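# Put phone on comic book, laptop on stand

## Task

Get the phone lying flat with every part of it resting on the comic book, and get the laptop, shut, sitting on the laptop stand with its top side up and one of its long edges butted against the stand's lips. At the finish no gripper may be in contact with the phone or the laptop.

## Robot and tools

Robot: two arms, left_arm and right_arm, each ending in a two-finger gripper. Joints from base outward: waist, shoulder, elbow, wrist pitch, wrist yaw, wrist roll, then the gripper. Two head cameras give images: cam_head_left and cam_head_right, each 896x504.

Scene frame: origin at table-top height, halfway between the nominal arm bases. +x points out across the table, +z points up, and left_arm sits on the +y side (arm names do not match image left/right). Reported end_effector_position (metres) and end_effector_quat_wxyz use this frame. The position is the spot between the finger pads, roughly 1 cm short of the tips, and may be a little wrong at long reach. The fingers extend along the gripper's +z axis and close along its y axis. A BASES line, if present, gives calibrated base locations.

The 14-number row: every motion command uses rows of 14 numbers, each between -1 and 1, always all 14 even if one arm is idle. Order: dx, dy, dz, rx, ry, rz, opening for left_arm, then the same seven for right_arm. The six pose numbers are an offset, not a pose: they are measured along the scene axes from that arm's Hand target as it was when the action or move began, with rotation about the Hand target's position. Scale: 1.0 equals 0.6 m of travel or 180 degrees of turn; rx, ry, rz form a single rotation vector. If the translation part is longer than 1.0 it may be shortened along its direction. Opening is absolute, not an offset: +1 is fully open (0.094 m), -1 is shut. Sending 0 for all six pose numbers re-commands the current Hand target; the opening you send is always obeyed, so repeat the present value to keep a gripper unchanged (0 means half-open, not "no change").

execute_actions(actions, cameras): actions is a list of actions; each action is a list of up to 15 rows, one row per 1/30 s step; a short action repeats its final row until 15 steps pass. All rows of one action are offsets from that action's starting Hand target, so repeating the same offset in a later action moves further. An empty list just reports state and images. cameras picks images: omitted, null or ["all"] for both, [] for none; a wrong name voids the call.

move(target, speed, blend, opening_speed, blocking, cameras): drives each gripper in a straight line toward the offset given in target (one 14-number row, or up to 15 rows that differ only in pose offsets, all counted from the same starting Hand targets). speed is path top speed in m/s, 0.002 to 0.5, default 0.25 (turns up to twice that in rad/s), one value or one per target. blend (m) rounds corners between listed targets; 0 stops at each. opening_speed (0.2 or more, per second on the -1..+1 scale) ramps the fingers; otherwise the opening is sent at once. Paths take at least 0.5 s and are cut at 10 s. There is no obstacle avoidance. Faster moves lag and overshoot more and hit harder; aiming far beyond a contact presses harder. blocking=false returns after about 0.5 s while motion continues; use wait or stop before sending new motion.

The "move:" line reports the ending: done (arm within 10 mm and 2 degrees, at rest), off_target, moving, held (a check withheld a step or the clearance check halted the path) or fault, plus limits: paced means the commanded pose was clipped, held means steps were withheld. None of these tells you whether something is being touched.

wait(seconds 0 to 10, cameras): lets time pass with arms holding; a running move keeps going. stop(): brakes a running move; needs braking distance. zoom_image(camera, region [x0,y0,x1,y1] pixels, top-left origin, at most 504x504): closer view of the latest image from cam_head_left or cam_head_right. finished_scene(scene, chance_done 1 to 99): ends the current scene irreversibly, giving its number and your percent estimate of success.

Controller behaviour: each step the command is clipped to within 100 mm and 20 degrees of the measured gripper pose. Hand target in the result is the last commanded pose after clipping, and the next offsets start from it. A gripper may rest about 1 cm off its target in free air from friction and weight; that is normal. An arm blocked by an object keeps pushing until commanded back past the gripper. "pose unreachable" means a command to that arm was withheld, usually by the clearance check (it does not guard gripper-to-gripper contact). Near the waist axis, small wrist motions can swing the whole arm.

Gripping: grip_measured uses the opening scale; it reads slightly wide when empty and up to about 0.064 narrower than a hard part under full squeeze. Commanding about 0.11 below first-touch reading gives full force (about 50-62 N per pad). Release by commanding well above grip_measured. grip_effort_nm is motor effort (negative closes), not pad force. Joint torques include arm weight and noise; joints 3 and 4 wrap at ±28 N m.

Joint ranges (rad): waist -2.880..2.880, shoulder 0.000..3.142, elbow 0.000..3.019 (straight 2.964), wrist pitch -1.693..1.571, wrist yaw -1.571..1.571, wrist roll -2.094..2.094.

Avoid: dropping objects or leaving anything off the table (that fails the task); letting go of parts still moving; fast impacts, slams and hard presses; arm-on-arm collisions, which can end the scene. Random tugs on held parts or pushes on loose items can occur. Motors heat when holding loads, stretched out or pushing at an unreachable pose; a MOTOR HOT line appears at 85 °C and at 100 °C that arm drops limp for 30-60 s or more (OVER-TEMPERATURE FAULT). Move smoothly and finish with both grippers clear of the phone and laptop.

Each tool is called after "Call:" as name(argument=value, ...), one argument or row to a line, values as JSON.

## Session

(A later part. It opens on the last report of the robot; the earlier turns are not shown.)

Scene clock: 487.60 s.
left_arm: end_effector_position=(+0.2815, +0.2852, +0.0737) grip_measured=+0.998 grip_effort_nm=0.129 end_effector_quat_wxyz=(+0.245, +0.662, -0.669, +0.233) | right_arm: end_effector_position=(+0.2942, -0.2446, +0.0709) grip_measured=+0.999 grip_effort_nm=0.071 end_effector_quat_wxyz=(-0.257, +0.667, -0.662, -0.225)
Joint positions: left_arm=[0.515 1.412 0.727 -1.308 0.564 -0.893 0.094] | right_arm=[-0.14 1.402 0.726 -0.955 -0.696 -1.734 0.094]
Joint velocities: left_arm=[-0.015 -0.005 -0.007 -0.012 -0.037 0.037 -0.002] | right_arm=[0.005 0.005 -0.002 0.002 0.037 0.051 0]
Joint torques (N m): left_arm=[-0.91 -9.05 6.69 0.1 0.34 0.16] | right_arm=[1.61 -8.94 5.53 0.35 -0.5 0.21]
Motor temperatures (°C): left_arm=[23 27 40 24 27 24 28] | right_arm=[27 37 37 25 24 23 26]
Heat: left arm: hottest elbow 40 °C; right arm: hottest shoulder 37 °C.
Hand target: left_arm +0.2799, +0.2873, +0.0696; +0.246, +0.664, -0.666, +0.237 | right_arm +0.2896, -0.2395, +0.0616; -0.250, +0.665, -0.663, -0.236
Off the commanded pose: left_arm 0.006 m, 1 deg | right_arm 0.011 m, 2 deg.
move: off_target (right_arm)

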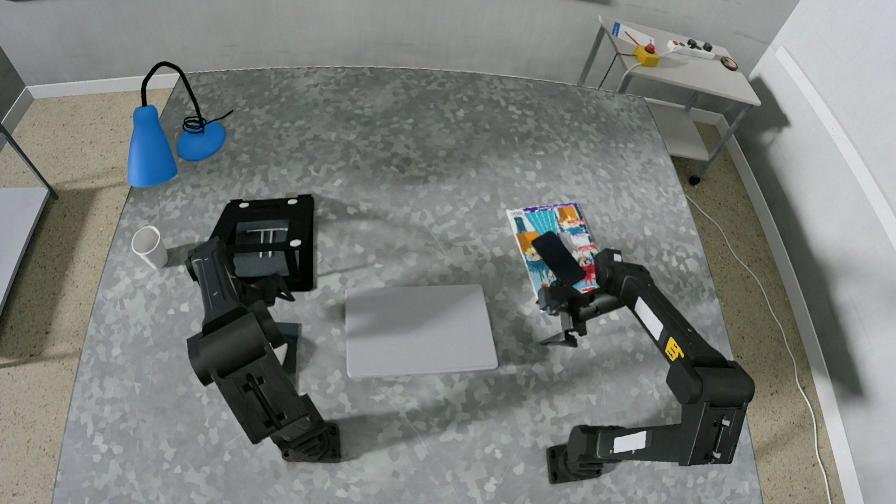

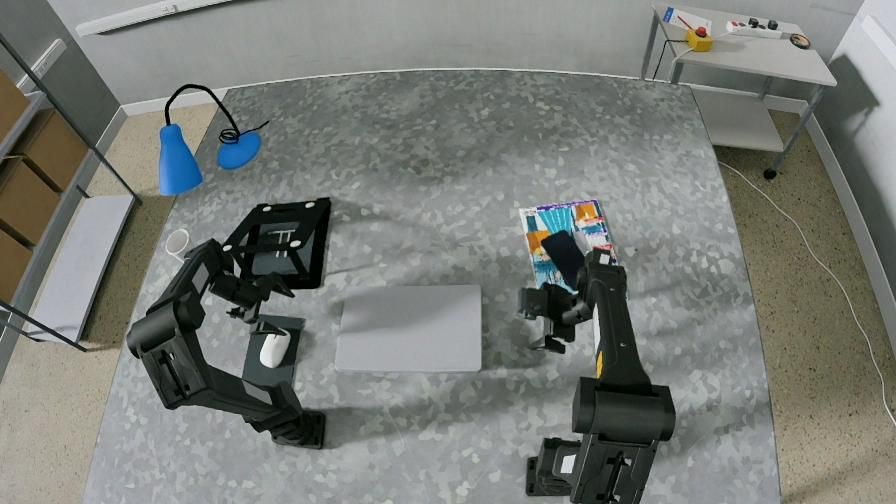

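Call:
move(
  target=[0.0,-0.01,-0.086,0,0,0,1,0,0.01,-0.091,0,0,0,1],
  cameras=["cam_head_left"],
  speed=0.08,
)

Call:
zoom_image(
  camera="cam_head_left",
  region=[220, 240, 600, 430],
)

Scene clock: 493.10 s.
left_arm: end_effector_position=(+0.2821, +0.2842, +0.0227) grip_measured=+0.998 grip_effort_nm=0.129 end_effector_quat_wxyz=(+0.240, +0.662, -0.669, +0.238) | right_arm: end_effector_position=(+0.2947, -0.2393, +0.0160) grip_measured=+0.999 grip_effort_nm=0.066 end_effector_quat_wxyz=(-0.257, +0.667, -0.662, -0.225)
Joint positions: left_arm=[0.515 1.524 0.666 -1.122 0.572 -0.896 0.094] | right_arm=[-0.123 1.528 0.665 -0.754 -0.697 -1.713 0.094]
Joint velocities: left_arm=[-0.015 0.005 0.002 0.007 -0.022 -0.007 -0.002] | right_arm=[0.005 -0.005 -0.012 -0.007 -0.022 0.051 0]
Joint torques (N m): left_arm=[-1.79 -9.29 5.41 -0.1 0.42 -0.07] | right_arm=[1.49 -9.58 4.51 0.32 -0.5 0.19]
Motor temperatures (°C): left_arm=[23 27 39 24 27 24 27] | right_arm=[27 37 37 25 24 23 26]
Heat: left arm: hottest elbow 39 °C; right arm: hottest shoulder 37 °C.
Hand target: left_arm +0.2800, +0.2807, +0.0184; +0.246, +0.664, -0.666, +0.237 | right_arm +0.2886, -0.2340, +0.0071; -0.250, +0.665, -0.663, -0.237
Off the commanded pose: left_arm 0.006 m, 1 deg | right_arm 0.012 m, 2 deg.
move: off_target (right_arm)
Images, in order (width x height): cam_head_left 896x504.

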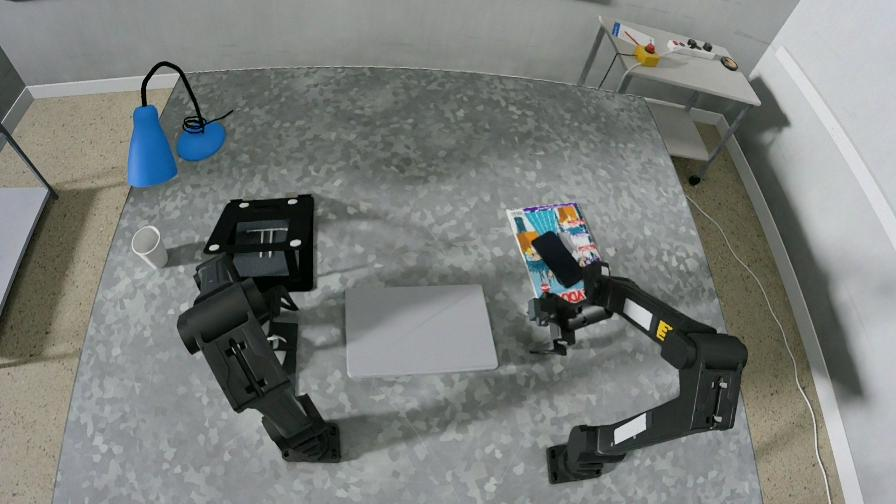

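Scaled by 1.326.

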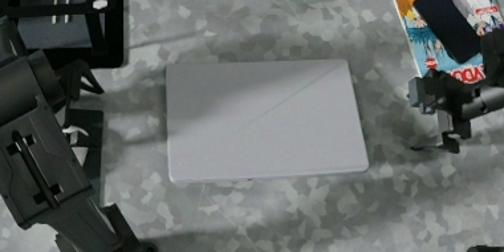

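Call:
move(
  target=[0.0,-0.06,0,0,0,0,1,0,0.117,0,0,0,0,1],
  cameras=["cam_head_left"],
  speed=0.08,
)

Call:
zoom_image(
  camera="cam_head_left",
  region=[220, 240, 600, 430],
)

Scene clock: 498.50 s.
left_arm: end_effector_position=(+0.2818, +0.2502, +0.0182) grip_measured=+0.998 grip_effort_nm=0.129 end_effector_quat_wxyz=(+0.248, +0.666, -0.663, +0.237) | right_arm: end_effector_position=(+0.2975, -0.1673, +0.0136) grip_measured=+0.999 grip_effort_nm=0.061 end_effector_quat_wxyz=(-0.257, +0.662, -0.663, -0.238)
Joint positions: left_arm=[0.413 1.494 0.614 -1.049 0.614 -1.019 0.094] | right_arm=[0.094 1.524 0.641 -0.568 -0.707 -1.425 0.094]
Joint velocities: left_arm=[-0.005 -0.015 0.007 -0.012 -0.051 -0.022 0] | right_arm=[-0.005 -0.015 -0.002 0.007 0.051 -0.037 0.001]
Joint torques (N m): left_arm=[-2.32 -11.28 5.05 0.14 0.41 -0.11] | right_arm=[1.67 -11.22 3.95 0.9 0 0.19]
Motor temperatures (°C): left_arm=[23 27 38 24 27 24 27] | right_arm=[27 36 36 25 24 23 26]
Heat: left arm: hottest elbow 38 °C; right arm: hottest shoulder 36 °C.
Hand target: left_arm +0.2800, +0.2449, +0.0188; +0.245, +0.664, -0.666, +0.237 | right_arm +0.2885, -0.1637, +0.0063; -0.249, +0.666, -0.662, -0.238
Off the commanded pose: left_arm 0.006 m, 0 deg | right_arm 0.012 m, 1 deg.
move: off_target (right_arm)
Images, in order (width x height): cam_head_left 896x504.

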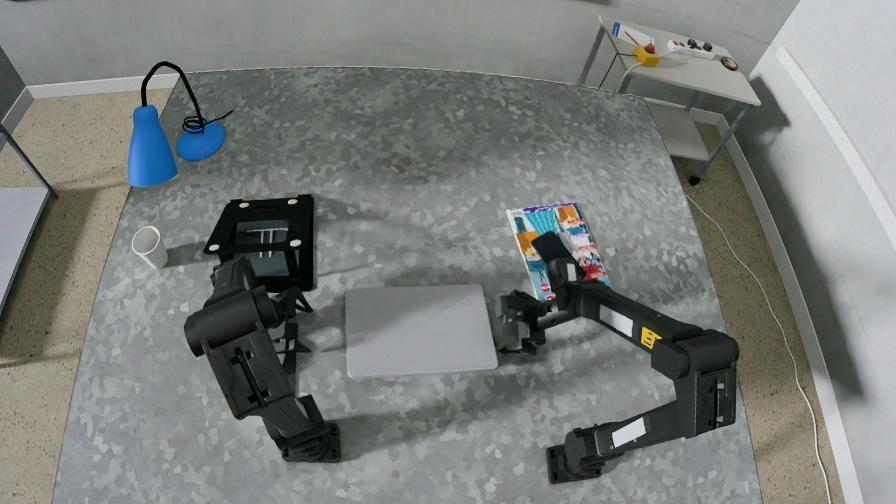

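Scaled by 1.326.

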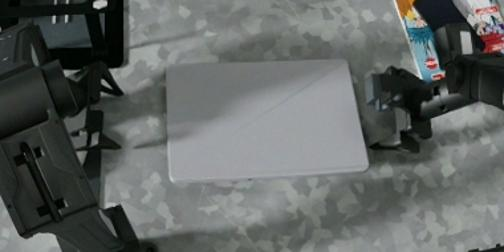

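Call:
zoom_image(
  camera="cam_head_left",
  region=[250, 260, 370, 400],
)

Call:
zoom_image(
  camera="cam_head_right",
  region=[230, 260, 350, 400],
)

Call:
zoom_image(
  camera="cam_head_left",
  region=[470, 260, 590, 400],
)

Scaled by 3.600.

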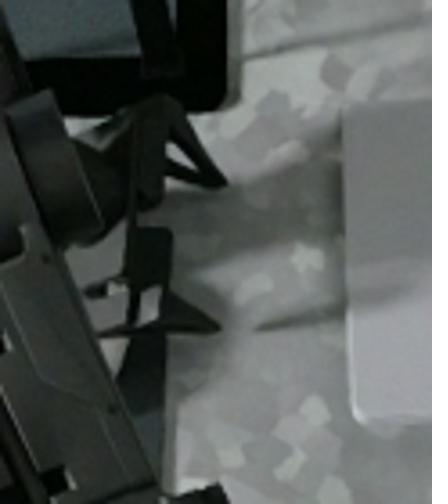

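This scene's latest camera images include none from cam_head_right. They are from: cam_head_left. cam_head_right's image comes with the result of a call that names it in "cameras".

Scaled by 3.600.

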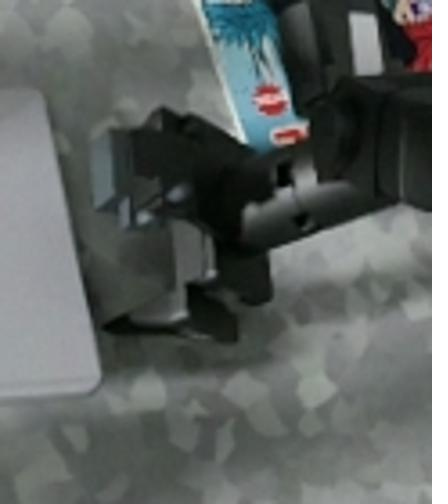

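Call:
wait(
  seconds=0.2,
)

Call:
zoom_image(
  camera="cam_head_right",
  region=[230, 260, 350, 400],
)

Call:
zoom_image(
  camera="cam_head_right",
  region=[440, 260, 560, 400],
)

Scene clock: 511.53 s.
left_arm: end_effector_position=(+0.2818, +0.2501, +0.0182) grip_measured=+0.998 grip_effort_nm=0.134 end_effector_quat_wxyz=(+0.248, +0.666, -0.663, +0.237) | right_arm: end_effector_position=(+0.2974, -0.1673, +0.0136) grip_measured=+0.999 grip_effort_nm=0.061 end_effector_quat_wxyz=(-0.257, +0.662, -0.663, -0.238)
Joint positions: left_arm=[0.412 1.494 0.614 -1.049 0.615 -1.02 0.094] | right_arm=[0.094 1.523 0.64 -0.568 -0.707 -1.425 0.094]
Joint velocities: left_arm=[0.005 -0.015 0.007 0.002 0.022 -0.007 0] | right_arm=[0.005 0.015 -0.007 0.012 0.051 -0.007 0]
Joint torques (N m): left_arm=[-2.49 -10.81 4.81 0.06 0.42 -0.1] | right_arm=[1.85 -11.28 3.93 0.84 -0.02 0.21]
Motor temperatures (°C): left_arm=[23 27 37 24 27 24 27] | right_arm=[27 36 35 25 24 23 25]
Heat: left arm: hottest elbow 37 °C; right arm: hottest shoulder 36 °C.
Hand target: left_arm +0.2800, +0.2448, +0.0188; +0.245, +0.664, -0.666, +0.237 | right_arm +0.2883, -0.1637, +0.0063; -0.248, +0.666, -0.662, -0.238
Tool commands: left_gripper/opening=+1.0 right_gripper/opening=+1.0
Off the commanded pose: left_arm 0.006 m, 0 deg | right_arm 0.011 m, 1 deg.
wait: 0.20 s; at rest from the start

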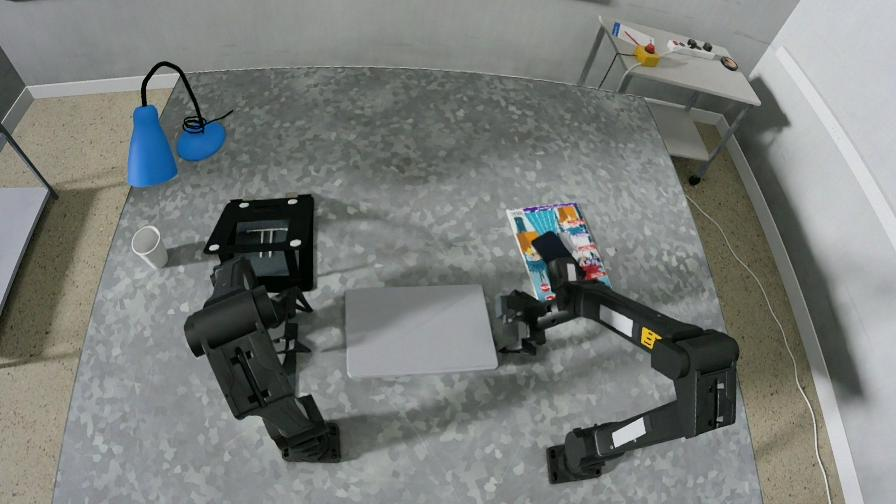

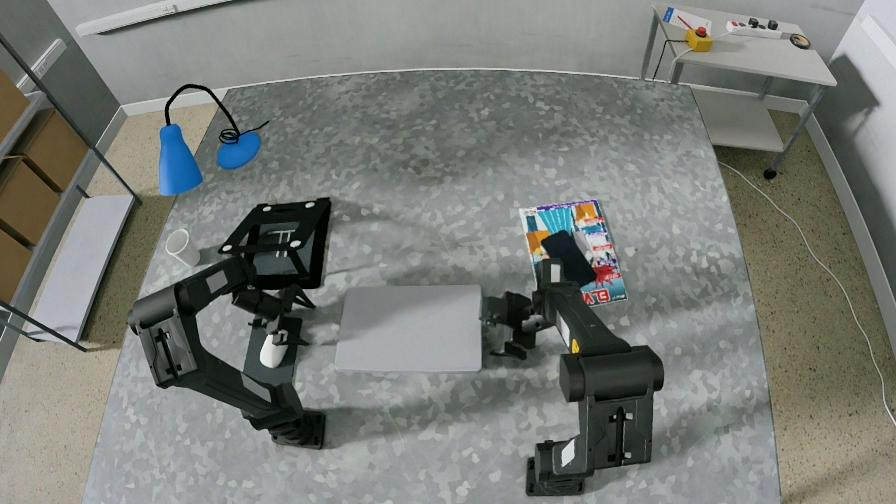

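Scaled by 3.600.

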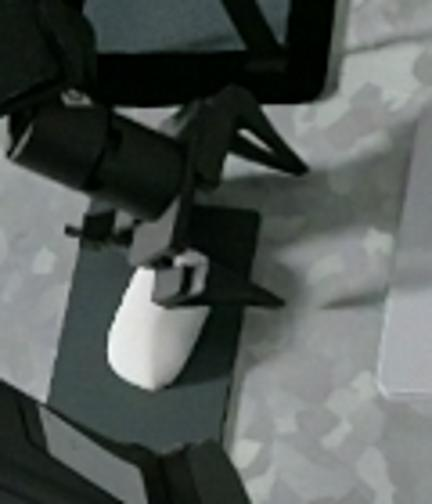

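Scaled by 3.600.

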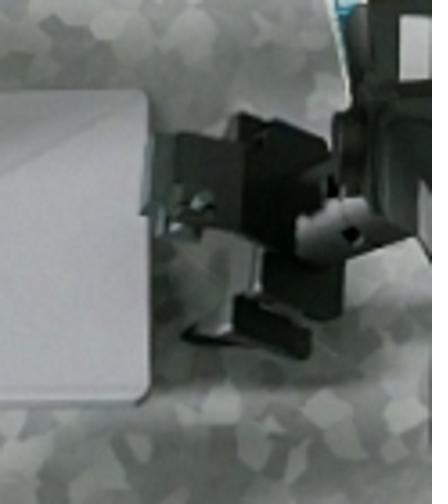

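Call:
move(
  target=[0.0,-0.11,0,0,0,0,1,0.0,0.015,0,0,0,0,1],
  cameras=["cam_head_left","cam_head_right"],
  speed=0.08,
)

Call:
zoom_image(
  camera="cam_head_left",
  region=[260, 250, 380, 390],
)

Call:
zoom_image(
  camera="cam_head_left",
  region=[460, 250, 580, 390],
)

Scene clock: 522.43 s.
left_arm: end_effector_position=(+0.2821, +0.1836, +0.0184) grip_measured=+0.998 grip_effort_nm=0.129 end_effector_quat_wxyz=(+0.247, +0.667, -0.662, +0.236) | right_arm: end_effector_position=(+0.2987, -0.1586, +0.0138) grip_measured=+0.999 grip_effort_nm=0.066 end_effector_quat_wxyz=(-0.257, +0.661, -0.664, -0.237)
Joint positions: left_arm=[0.175 1.401 0.529 -0.882 0.678 -1.311 0.094] | right_arm=[0.121 1.523 0.64 -0.542 -0.701 -1.386 0.094]
Joint velocities: left_arm=[-0.005 -0.015 -0.002 -0.012 -0.022 0.007 0] | right_arm=[-0.005 -0.005 0.007 0.007 -0.081 0.007 -0.001]
Joint torques (N m): left_arm=[-2.78 -10.17 5.31 0.32 0.41 -0.08] | right_arm=[1.79 -11.22 3.9 0.83 -0.07 0.18]
Motor temperatures (°C): left_arm=[23 27 36 24 27 24 27] | right_arm=[27 36 35 25 24 23 25]
Heat: left arm: hottest elbow 36 °C; right arm: hottest shoulder 36 °C.
Hand target: left_arm +0.2799, +0.1792, +0.0195; +0.245, +0.664, -0.665, +0.238 | right_arm +0.2884, -0.1547, +0.0061; -0.248, +0.666, -0.662, -0.238
Off the commanded pose: left_arm 0.005 m, 1 deg | right_arm 0.013 m, 1 deg.
move: off_target (right_arm)

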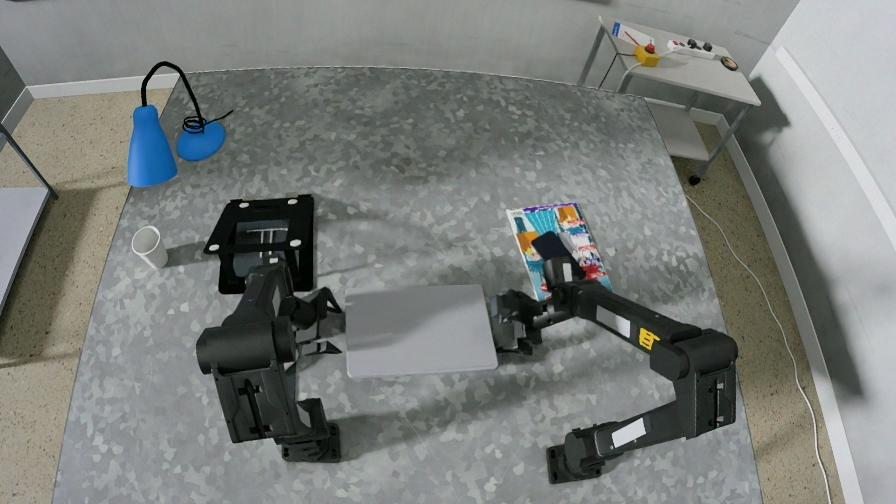

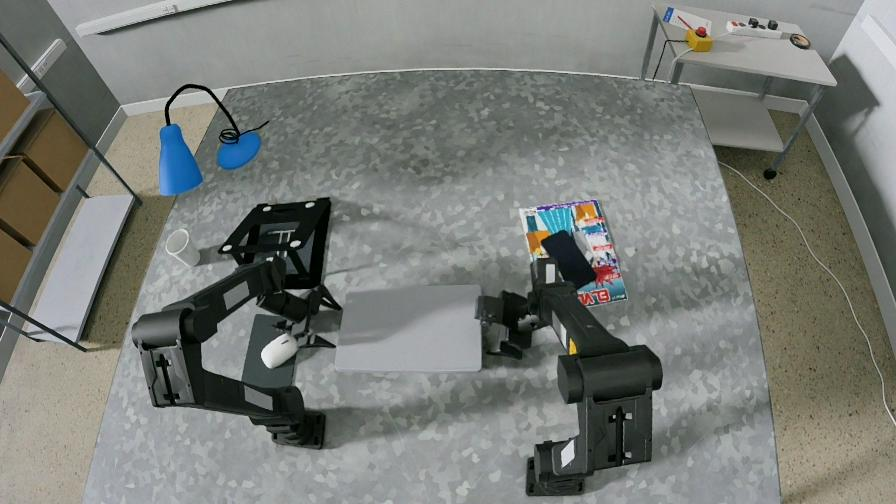

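Scaled by 3.600.

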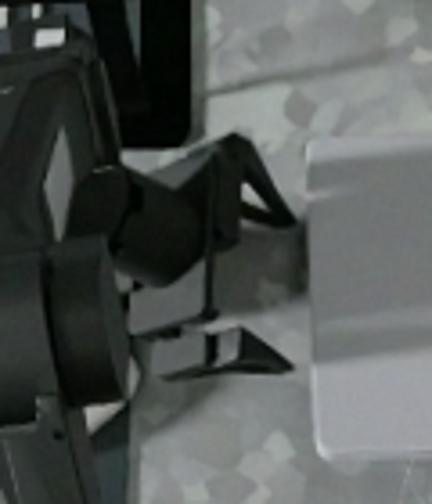

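Scaled by 3.600.

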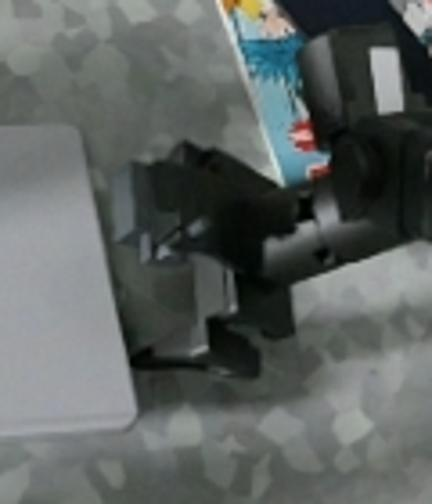

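Call:
move(
  target=[
    [0.04,0.0,0,0,0,0.02,1,0,0,0,0,0,0.02,1],
    [0.04,-0.035,0,0,0,0.02,1,0.0,0.03,0,0,0,0.02,1],
  ],
  cameras=["cam_head_left","cam_head_right"],
  speed=0.05,
)

Call:
zoom_image(
  camera="cam_head_left",
  region=[260, 250, 580, 390],
)

Scene clock: 531.27 s.
left_arm: end_effector_position=(+0.3014, +0.1706, +0.0166) grip_measured=+0.998 grip_effort_nm=0.125 end_effector_quat_wxyz=(+0.232, +0.692, -0.639, +0.241) | right_arm: end_effector_position=(+0.2881, -0.1441, +0.0134) grip_measured=+0.999 grip_effort_nm=0.061 end_effector_quat_wxyz=(-0.248, +0.681, -0.644, -0.245)
Joint positions: left_arm=[0.11 1.397 0.529 -0.769 0.68 -1.488 0.094] | right_arm=[0.168 1.523 0.64 -0.558 -0.702 -1.405 0.094]
Joint velocities: left_arm=[-0.005 -0.005 -0.007 0.002 -0.022 0.022 0] | right_arm=[-0.015 -0.005 -0.002 -0.017 0.022 0.007 -0.001]
Joint torques (N m): left_arm=[-4.13 -9.17 6.74 0.73 0.95 -0.28] | right_arm=[2.32 -9.35 5.97 0.9 -0.12 0.23]
Motor temperatures (°C): left_arm=[23 27 35 24 27 24 27] | right_arm=[27 36 34 25 24 23 25]
Heat: left arm: hottest elbow 35 °C; right arm: hottest shoulder 36 °C.
Hand target: left_arm +0.3039, +0.1580, +0.0199; +0.237, +0.685, -0.644, +0.246 | right_arm +0.2885, -0.1365, +0.0058; -0.241, +0.686, -0.641, -0.246
Off the commanded pose: left_arm 0.013 m, 1 deg | right_arm 0.010 m, 1 deg.
move: off_target (left_arm)

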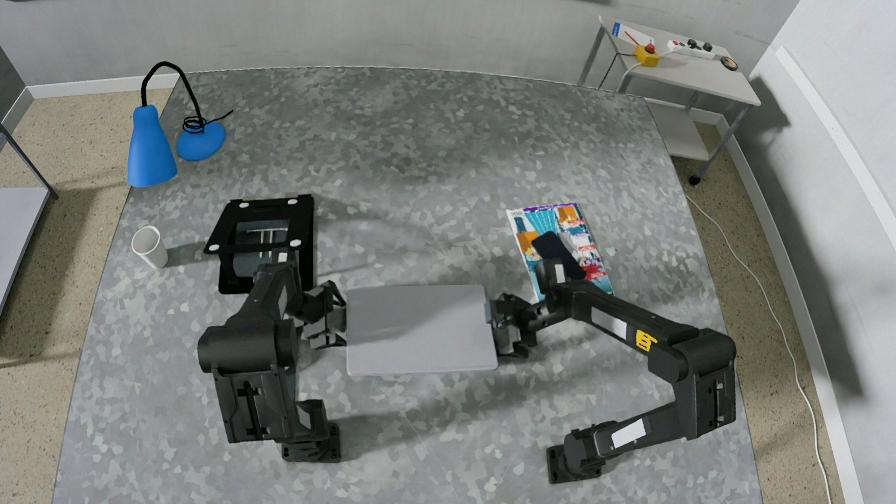

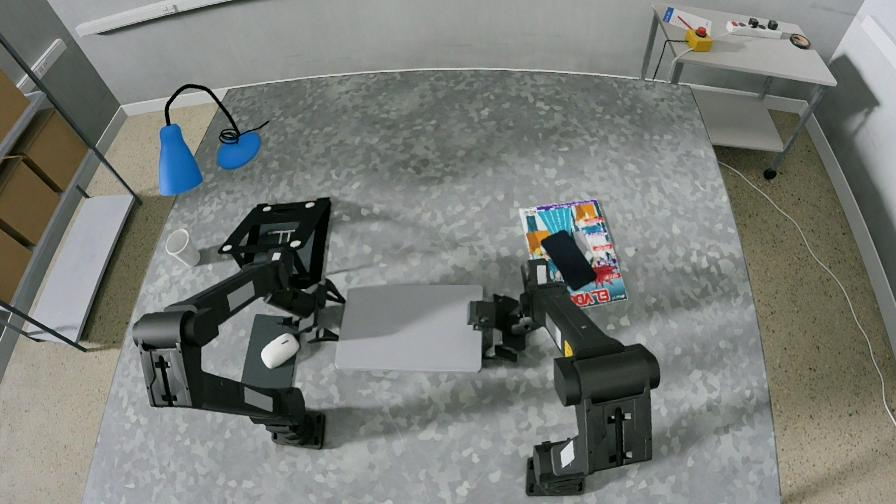

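Scaled by 1.575.

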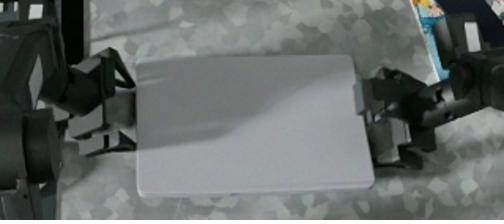

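Call:
zoom_image(
  camera="cam_head_left",
  region=[460, 270, 560, 380],
)

Call:
zoom_image(
  camera="cam_head_right",
  region=[440, 270, 540, 380],
)

Call:
zoom_image(
  camera="cam_head_right",
  region=[270, 270, 370, 380],
)

Scaled by 4.582.

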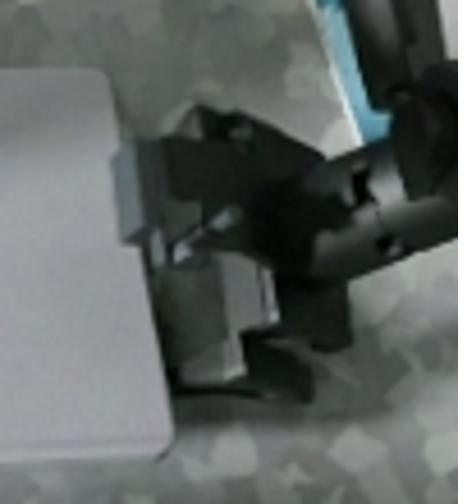

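Scaled by 4.582.

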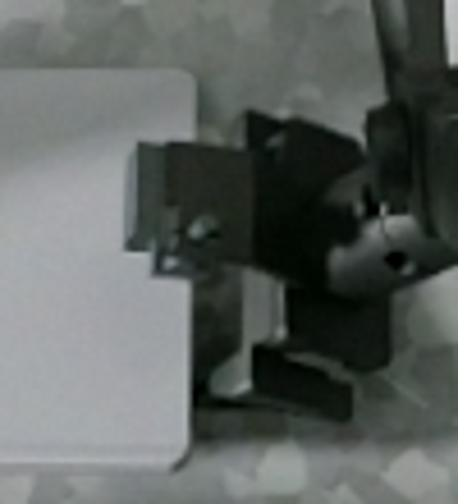

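Scaled by 4.582.

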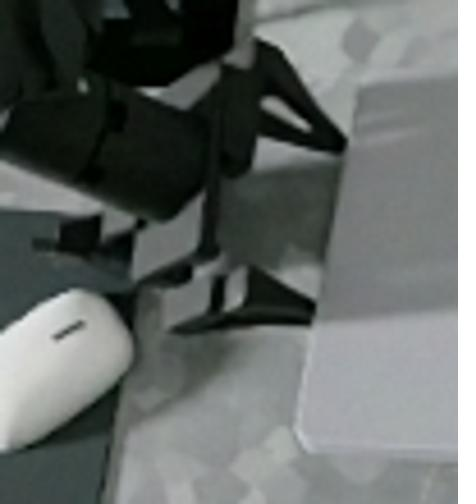

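Call:
move(
  target=[0,-0.042,0,0,0,0,1,0.0,0.042,0,0,0,0,1],
  cameras=["cam_head_left","cam_head_right"],
  speed=0.05,
)

Scene clock: 548.13 s.
left_arm: end_effector_position=(+0.3085, +0.1671, +0.0135) grip_measured=+0.998 grip_effort_nm=0.115 end_effector_quat_wxyz=(+0.209, +0.696, -0.645, +0.236) | right_arm: end_effector_position=(+0.2931, -0.1414, +0.0134) grip_measured=+0.999 grip_effort_nm=0.051 end_effector_quat_wxyz=(-0.245, +0.671, -0.659, -0.233)
Joint positions: left_arm=[0.074 1.385 0.523 -0.711 0.641 -1.543 0.094] | right_arm=[0.184 1.516 0.64 -0.529 -0.673 -1.341 0.094]
Joint velocities: left_arm=[0.005 -0.005 -0.007 -0.012 -0.022 -0.095 0] | right_arm=[0.005 -0.015 0.007 -0.007 -0.081 0.037 0.001]
Joint torques (N m): left_arm=[-7.82 -10.11 5.9 0.94 2.54 -0.71] | right_arm=[6.01 -8.64 6.13 1.76 -0.76 0.44]
Motor temperatures (°C): left_arm=[23 27 35 24 28 24 27] | right_arm=[27 35 35 25 24 23 25]
Heat: left arm: hottest elbow 35 °C; right arm: hottest shoulder 35 °C.
Hand target: left_arm +0.3038, +0.1329, +0.0202; +0.237, +0.685, -0.644, +0.247 | right_arm +0.2885, -0.1114, +0.0054; -0.240, +0.686, -0.641, -0.247
Off the commanded pose: left_arm 0.035 m, 4 deg | right_arm 0.031 m, 3 deg.
move: off_target (left_arm, right_arm)

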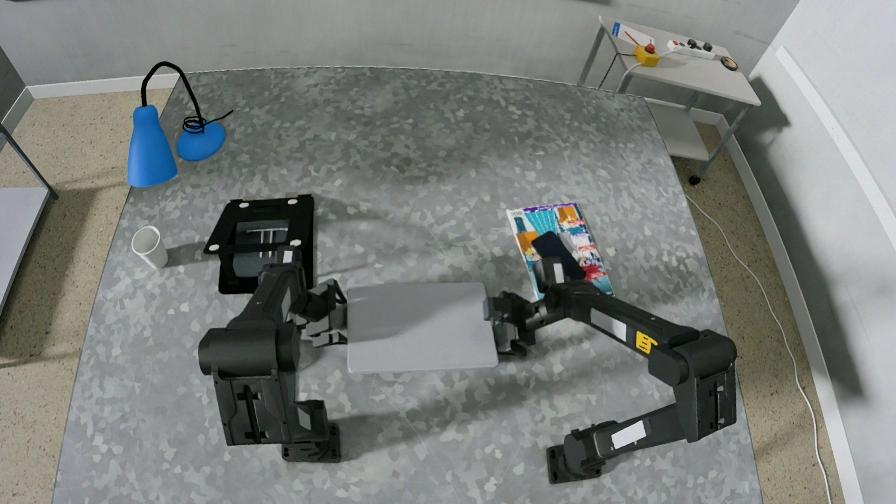

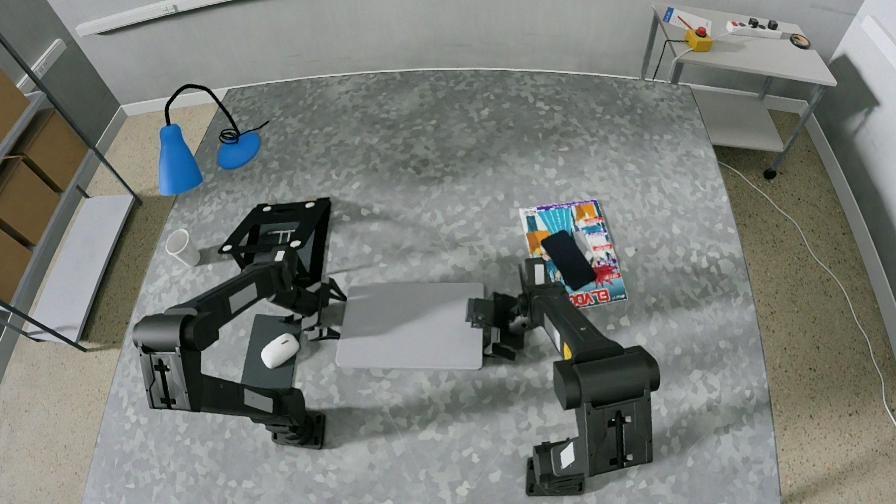

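Call:
move(
  target=[
    [0,-0.04,0,0,0,0,1,0.0,0.04,0,0,0,0,1],
    [0,-0.04,0.1,0,0,0,1,0.0,0.04,0.1,0,0,0,1],
  ],
  cameras=["cam_head_left","cam_head_right"],
  speed=0.05,
)

Call:
zoom_image(
  camera="cam_head_left",
  region=[260, 240, 560, 400],
)

Scene clock: 554.60 s.
left_arm: end_effector_position=(+0.2943, +0.1572, +0.0448) grip_measured=+0.998 grip_effort_nm=0.115 end_effector_quat_wxyz=(+0.193, +0.694, -0.658, +0.221) | right_arm: end_effector_position=(+0.2705, -0.1484, +0.0200) grip_measured=+1.000 grip_effort_nm=0.017 end_effector_quat_wxyz=(-0.189, +0.678, -0.674, -0.223)
Joint positions: left_arm=[0.015 1.235 0.523 -0.825 0.594 -1.591 0.094] | right_arm=[0.213 1.456 0.64 -0.664 -0.587 -1.331 0.094]
Joint velocities: left_arm=[-0.005 0.015 -0.022 -0.002 -0.007 -0.022 0.001] | right_arm=[-0.005 -0.005 -0.012 -0.017 0.007 -0.051 0]
Joint torques (N m): left_arm=[-9.17 -9.35 12.85 -0.92 4.22 -1.17] | right_arm=[8.18 -14.21 10.92 0.51 -3.58 0.91]
Motor temperatures (°C): left_arm=[23 27 35 24 34 24 27] | right_arm=[27 34 35 25 26 23 25]
Heat: left arm: hottest elbow 35 °C; right arm: hottest elbow 35 °C.
Hand target: left_arm +0.3041, +0.1095, +0.0800; +0.236, +0.685, -0.643, +0.247 | right_arm +0.2894, -0.0863, +0.0652; -0.240, +0.686, -0.641, -0.247
Off the commanded pose: left_arm 0.061 m, 6 deg | right_arm 0.078 m, 8 deg.
move: off_target (left_arm, right_arm)

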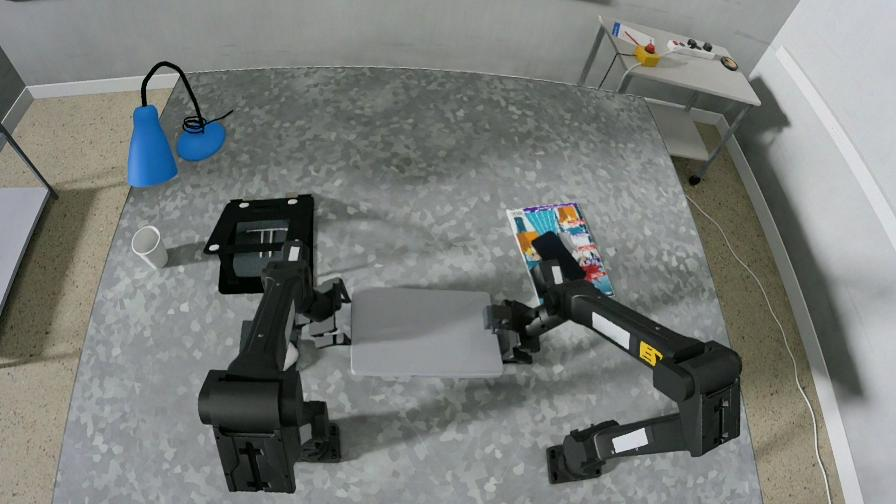

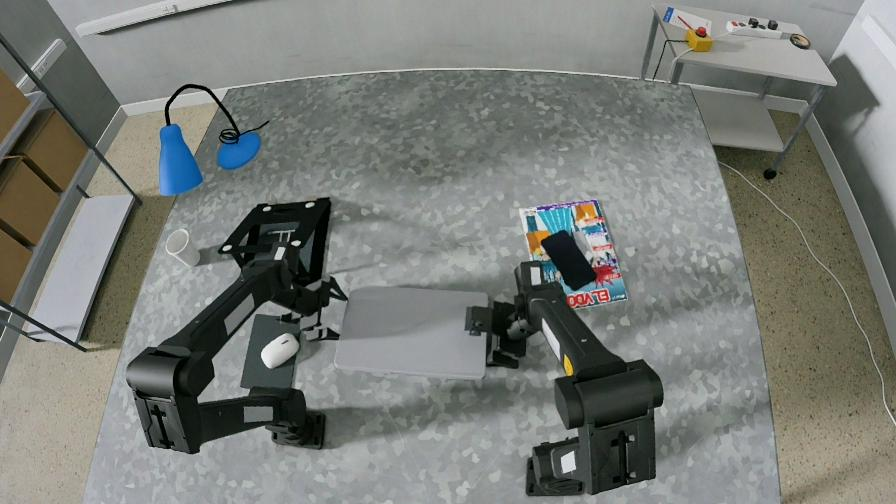

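Scaled by 1.680.

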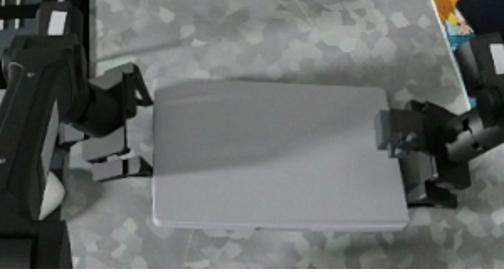

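Call:
zoom_image(
  camera="cam_head_right",
  region=[290, 270, 420, 390],
)

Call:
zoom_image(
  camera="cam_head_right",
  region=[420, 270, 550, 390],
)

Scaled by 3.877.

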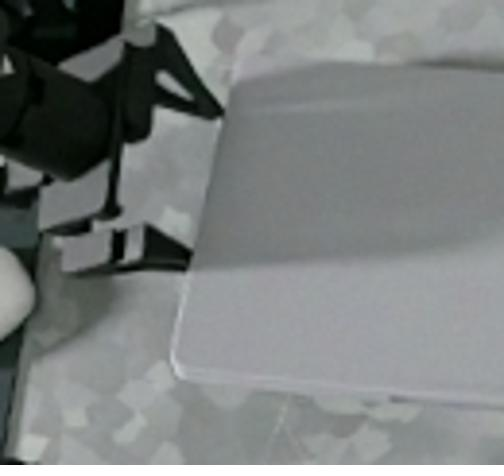

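Scaled by 3.877.

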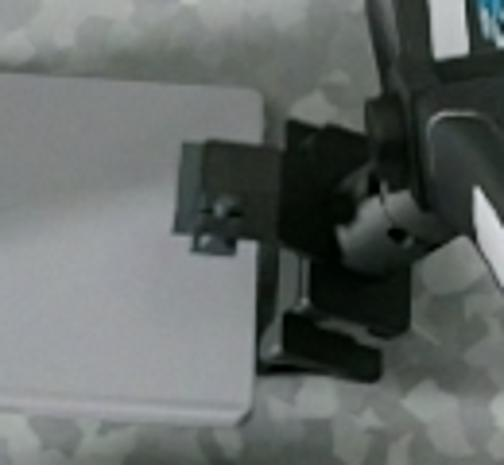

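Call:
move(
  target=[0,0,0.06,0,0,0,1,0.03,0.0,0.08,0,0,0,1],
  cameras=["cam_head_left","cam_head_right"],
  speed=0.05,
)

Call:
zoom_image(
  camera="cam_head_left",
  region=[260, 240, 560, 400],
)

Scene clock: 567.63 s.
left_arm: end_effector_position=(+0.2899, +0.1502, +0.0791) grip_measured=+0.998 grip_effort_nm=0.115 end_effector_quat_wxyz=(+0.206, +0.690, -0.658, +0.220) | right_arm: end_effector_position=(+0.2462, -0.1534, +0.0332) grip_measured=+1.000 grip_effort_nm=0.012 end_effector_quat_wxyz=(-0.148, +0.661, -0.691, -0.250)
Joint positions: left_arm=[-0.002 1.158 0.572 -0.965 0.612 -1.598 0.094] | right_arm=[0.213 1.412 0.645 -0.811 -0.59 -1.311 0.094]
Joint velocities: left_arm=[-0.005 -0.005 0.017 0.002 -0.007 0.007 0] | right_arm=[-0.005 -0.015 0.002 -0.012 0.022 -0.11 0]
Joint torques (N m): left_arm=[-8.47 -9 14.75 -0.69 3.61 -1.15] | right_arm=[5.48 -15.74 14.38 0.5 -3.71 0.3]
Motor temperatures (°C): left_arm=[23 27 36 24 48 25 27] | right_arm=[27 35 38 25 40 24 25]
Heat: left arm: hottest wrist yaw 48 °C; right arm: hottest wrist yaw 40 °C.
Hand target: left_arm +0.3043, +0.1097, +0.1159; +0.237, +0.685, -0.643, +0.247 | right_arm +0.2972, -0.0977, +0.0990; -0.240, +0.686, -0.641, -0.247
Off the commanded pose: left_arm 0.057 m, 5 deg | right_arm 0.121 m, 12 deg; position clipped.
move: off_target (left_arm, right_arm); limits=paced

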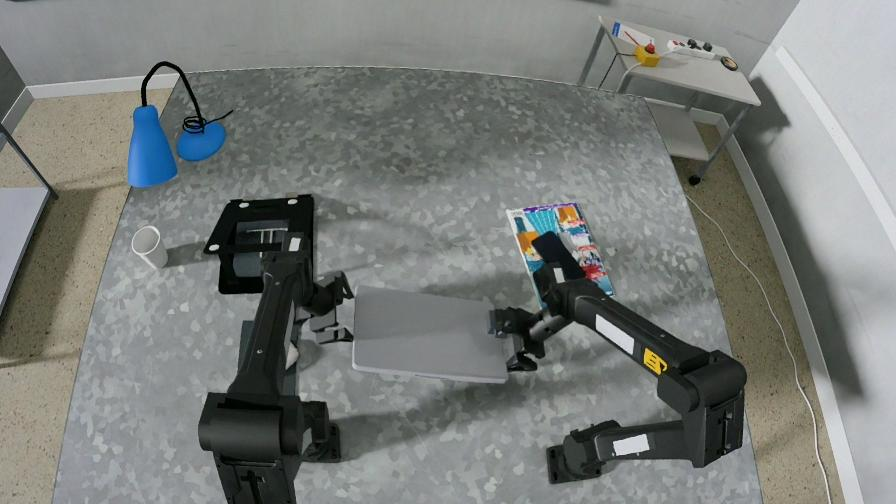

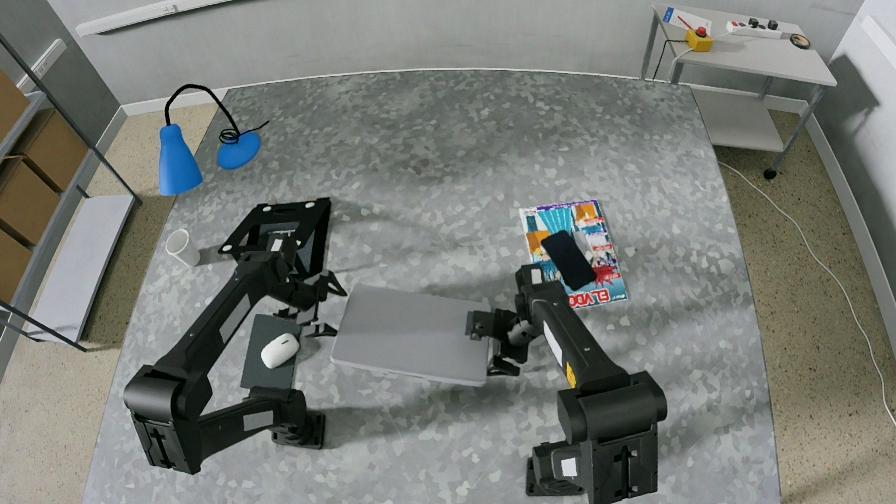

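Scaled by 1.680.

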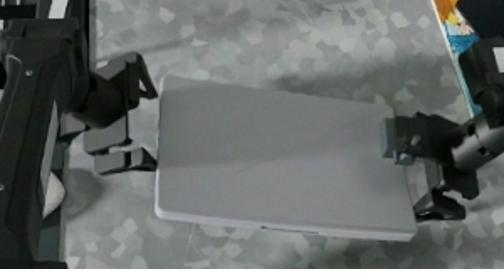

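Call:
move(
  target=[
    [0,0,-0.1,0,0,0,1,0,-0.02,-0.12,0,0,0,1],
    [0,0.0,-0.15,0,0,0,1,-0.02,-0.02,-0.155,0,0,0,1],
    [0,0.12,-0.15,0,0,0,1,-0.02,-0.14,-0.155,0,0,0,1],
  ],
  cameras=["cam_head_left","cam_head_right"],
  speed=0.07,
)

Scene clock: 574.80 s.
left_arm: end_effector_position=(+0.2857, +0.1739, +0.0190) grip_measured=+0.998 grip_effort_nm=0.120 end_effector_quat_wxyz=(+0.247, +0.685, -0.643, +0.238) | right_arm: end_effector_position=(+0.2812, -0.1784, +0.0138) grip_measured=+1.000 grip_effort_nm=0.012 end_effector_quat_wxyz=(-0.250, +0.687, -0.638, -0.242)
Joint positions: left_arm=[0.138 1.383 0.515 -0.832 0.689 -1.42 0.094] | right_arm=[0.064 1.51 0.629 -0.65 -0.709 -1.561 0.094]
Joint velocities: left_arm=[-0.005 -0.005 -0.002 0.012 0.037 0.037 0] | right_arm=[0.005 -0.015 -0.007 -0.002 -0.022 0.022 0.001]
Joint torques (N m): left_arm=[-0.03 -7.12 10.54 -0.47 0.29 0.1] | right_arm=[-0.38 -8.64 6.2 -0.18 -0.25 0.03]
Motor temperatures (°C): left_arm=[23 27 36 24 49 25 27] | right_arm=[27 35 38 25 42 24 25]
Heat: left arm: hottest wrist yaw 49 °C; right arm: hottest wrist yaw 42 °C.
Hand target: left_arm +0.3039, +0.1809, +0.0256; +0.237, +0.685, -0.644, +0.246 | right_arm +0.2836, -0.1833, +0.0071; -0.241, +0.686, -0.641, -0.245
Off the commanded pose: left_arm 0.021 m, 2 deg | right_arm 0.009 m, 1 deg.
move: off_target (left_arm)

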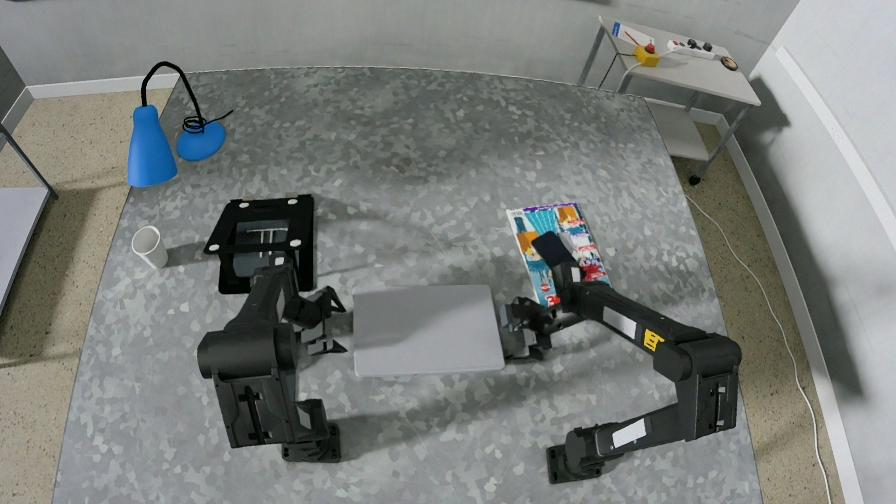

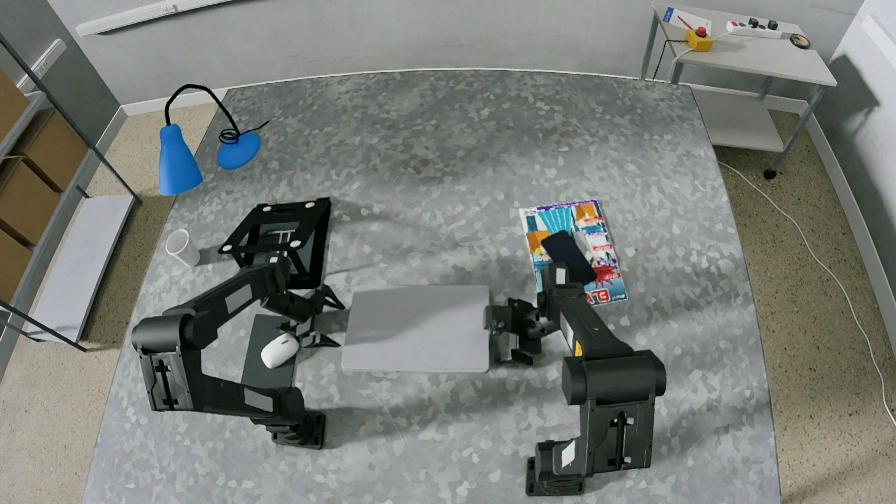

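Call:
move(
  target=[
    [-0.01,0.07,0.05,0,0,0,1,-0.005,-0.07,0.05,0,0,0,1],
    [-0.032,0.115,0.19,-0.0637,-0.3914,-0.32,1,-0.014,-0.128,0.222,0.0634,0.395,-0.32,1],
  ],
  cameras=["cam_head_left","cam_head_right"],
  speed=0.25,
  blend=0.02,
)

Scene clock: 624.77 s.
left_arm: end_effector_position=(+0.2696, +0.2373, +0.1296) grip_measured=+0.998 grip_effort_nm=0.110 end_effector_quat_wxyz=(-0.001, -0.030, +0.863, -0.504) | right_arm: end_effector_position=(+0.2613, -0.2515, +0.1264) grip_measured=+1.000 grip_effort_nm=0.007 end_effector_quat_wxyz=(-0.033, -0.023, +0.862, +0.505)
Joint positions: left_arm=[0.529 1.415 0.716 -1.598 0.853 0.832 0.094] | right_arm=[-0.29 1.496 0.812 -1.469 -0.947 -0.642 0.094]
Joint velocities: left_arm=[0.005 -0.005 -0.017 0.002 -0.037 -0.022 0] | right_arm=[-0.034 -0.005 -0.017 -0.007 -0.007 0.007 0]
Joint torques (N m): left_arm=[-0.32 -8.7 11.14 -1.57 0.39 0.12] | right_arm=[-0.32 -12.63 8.85 -1.05 -0.45 0.14]
Motor temperatures (°C): left_arm=[23 27 35 24 33 24 27] | right_arm=[27 34 37 25 29 23 25]
Heat: left arm: hottest elbow 35 °C; right arm: hottest elbow 37 °C.
Hand target: left_arm +0.2843, +0.2501, +0.1382; +0.013, -0.028, +0.865, -0.500 | right_arm +0.2777, -0.2595, +0.1409; -0.012, -0.026, +0.866, +0.499
Off the commanded pose: left_arm 0.022 m, 2 deg | right_arm 0.021 m, 2 deg.
move: off_target (left_arm, right_arm)

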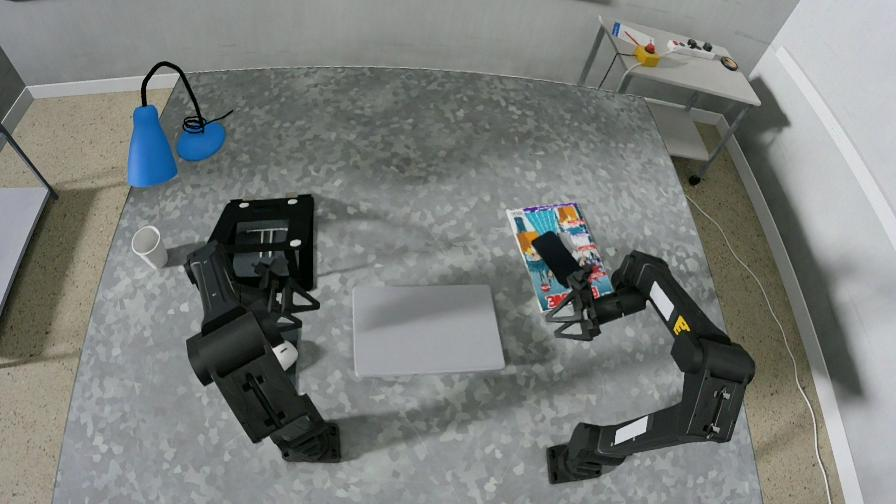

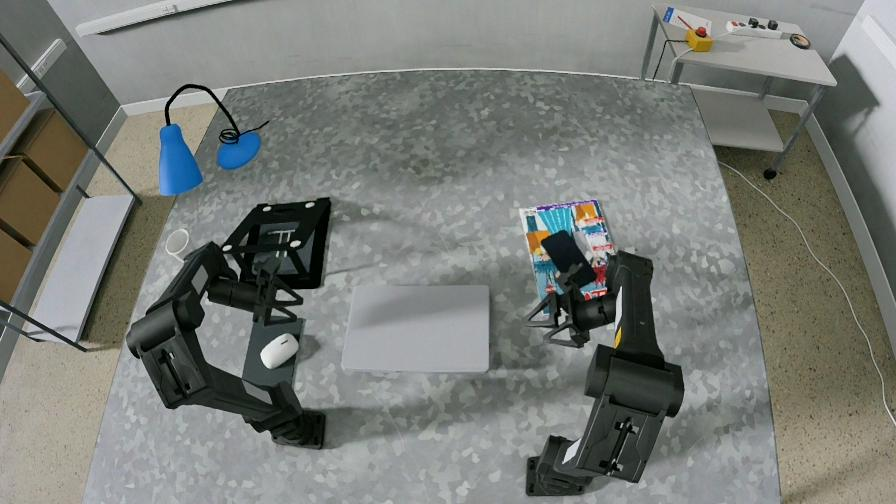

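Call:
zoom_image(
  camera="cam_head_left",
  region=[520, 260, 640, 360],
)

Call:
zoom_image(
  camera="cam_head_left",
  region=[220, 250, 340, 350],
)

Scaled by 4.200.

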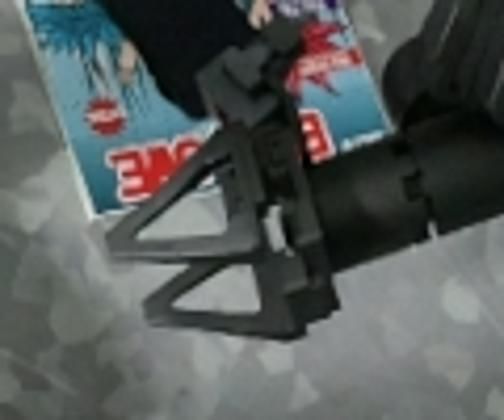

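Scaled by 4.200.

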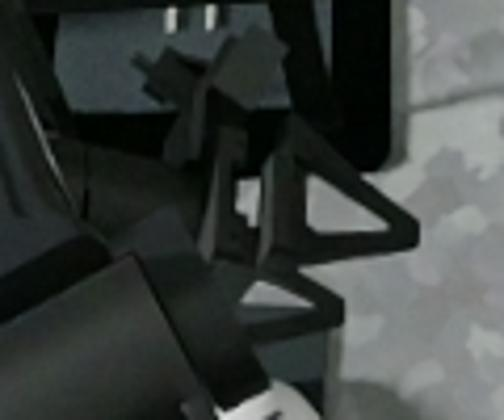

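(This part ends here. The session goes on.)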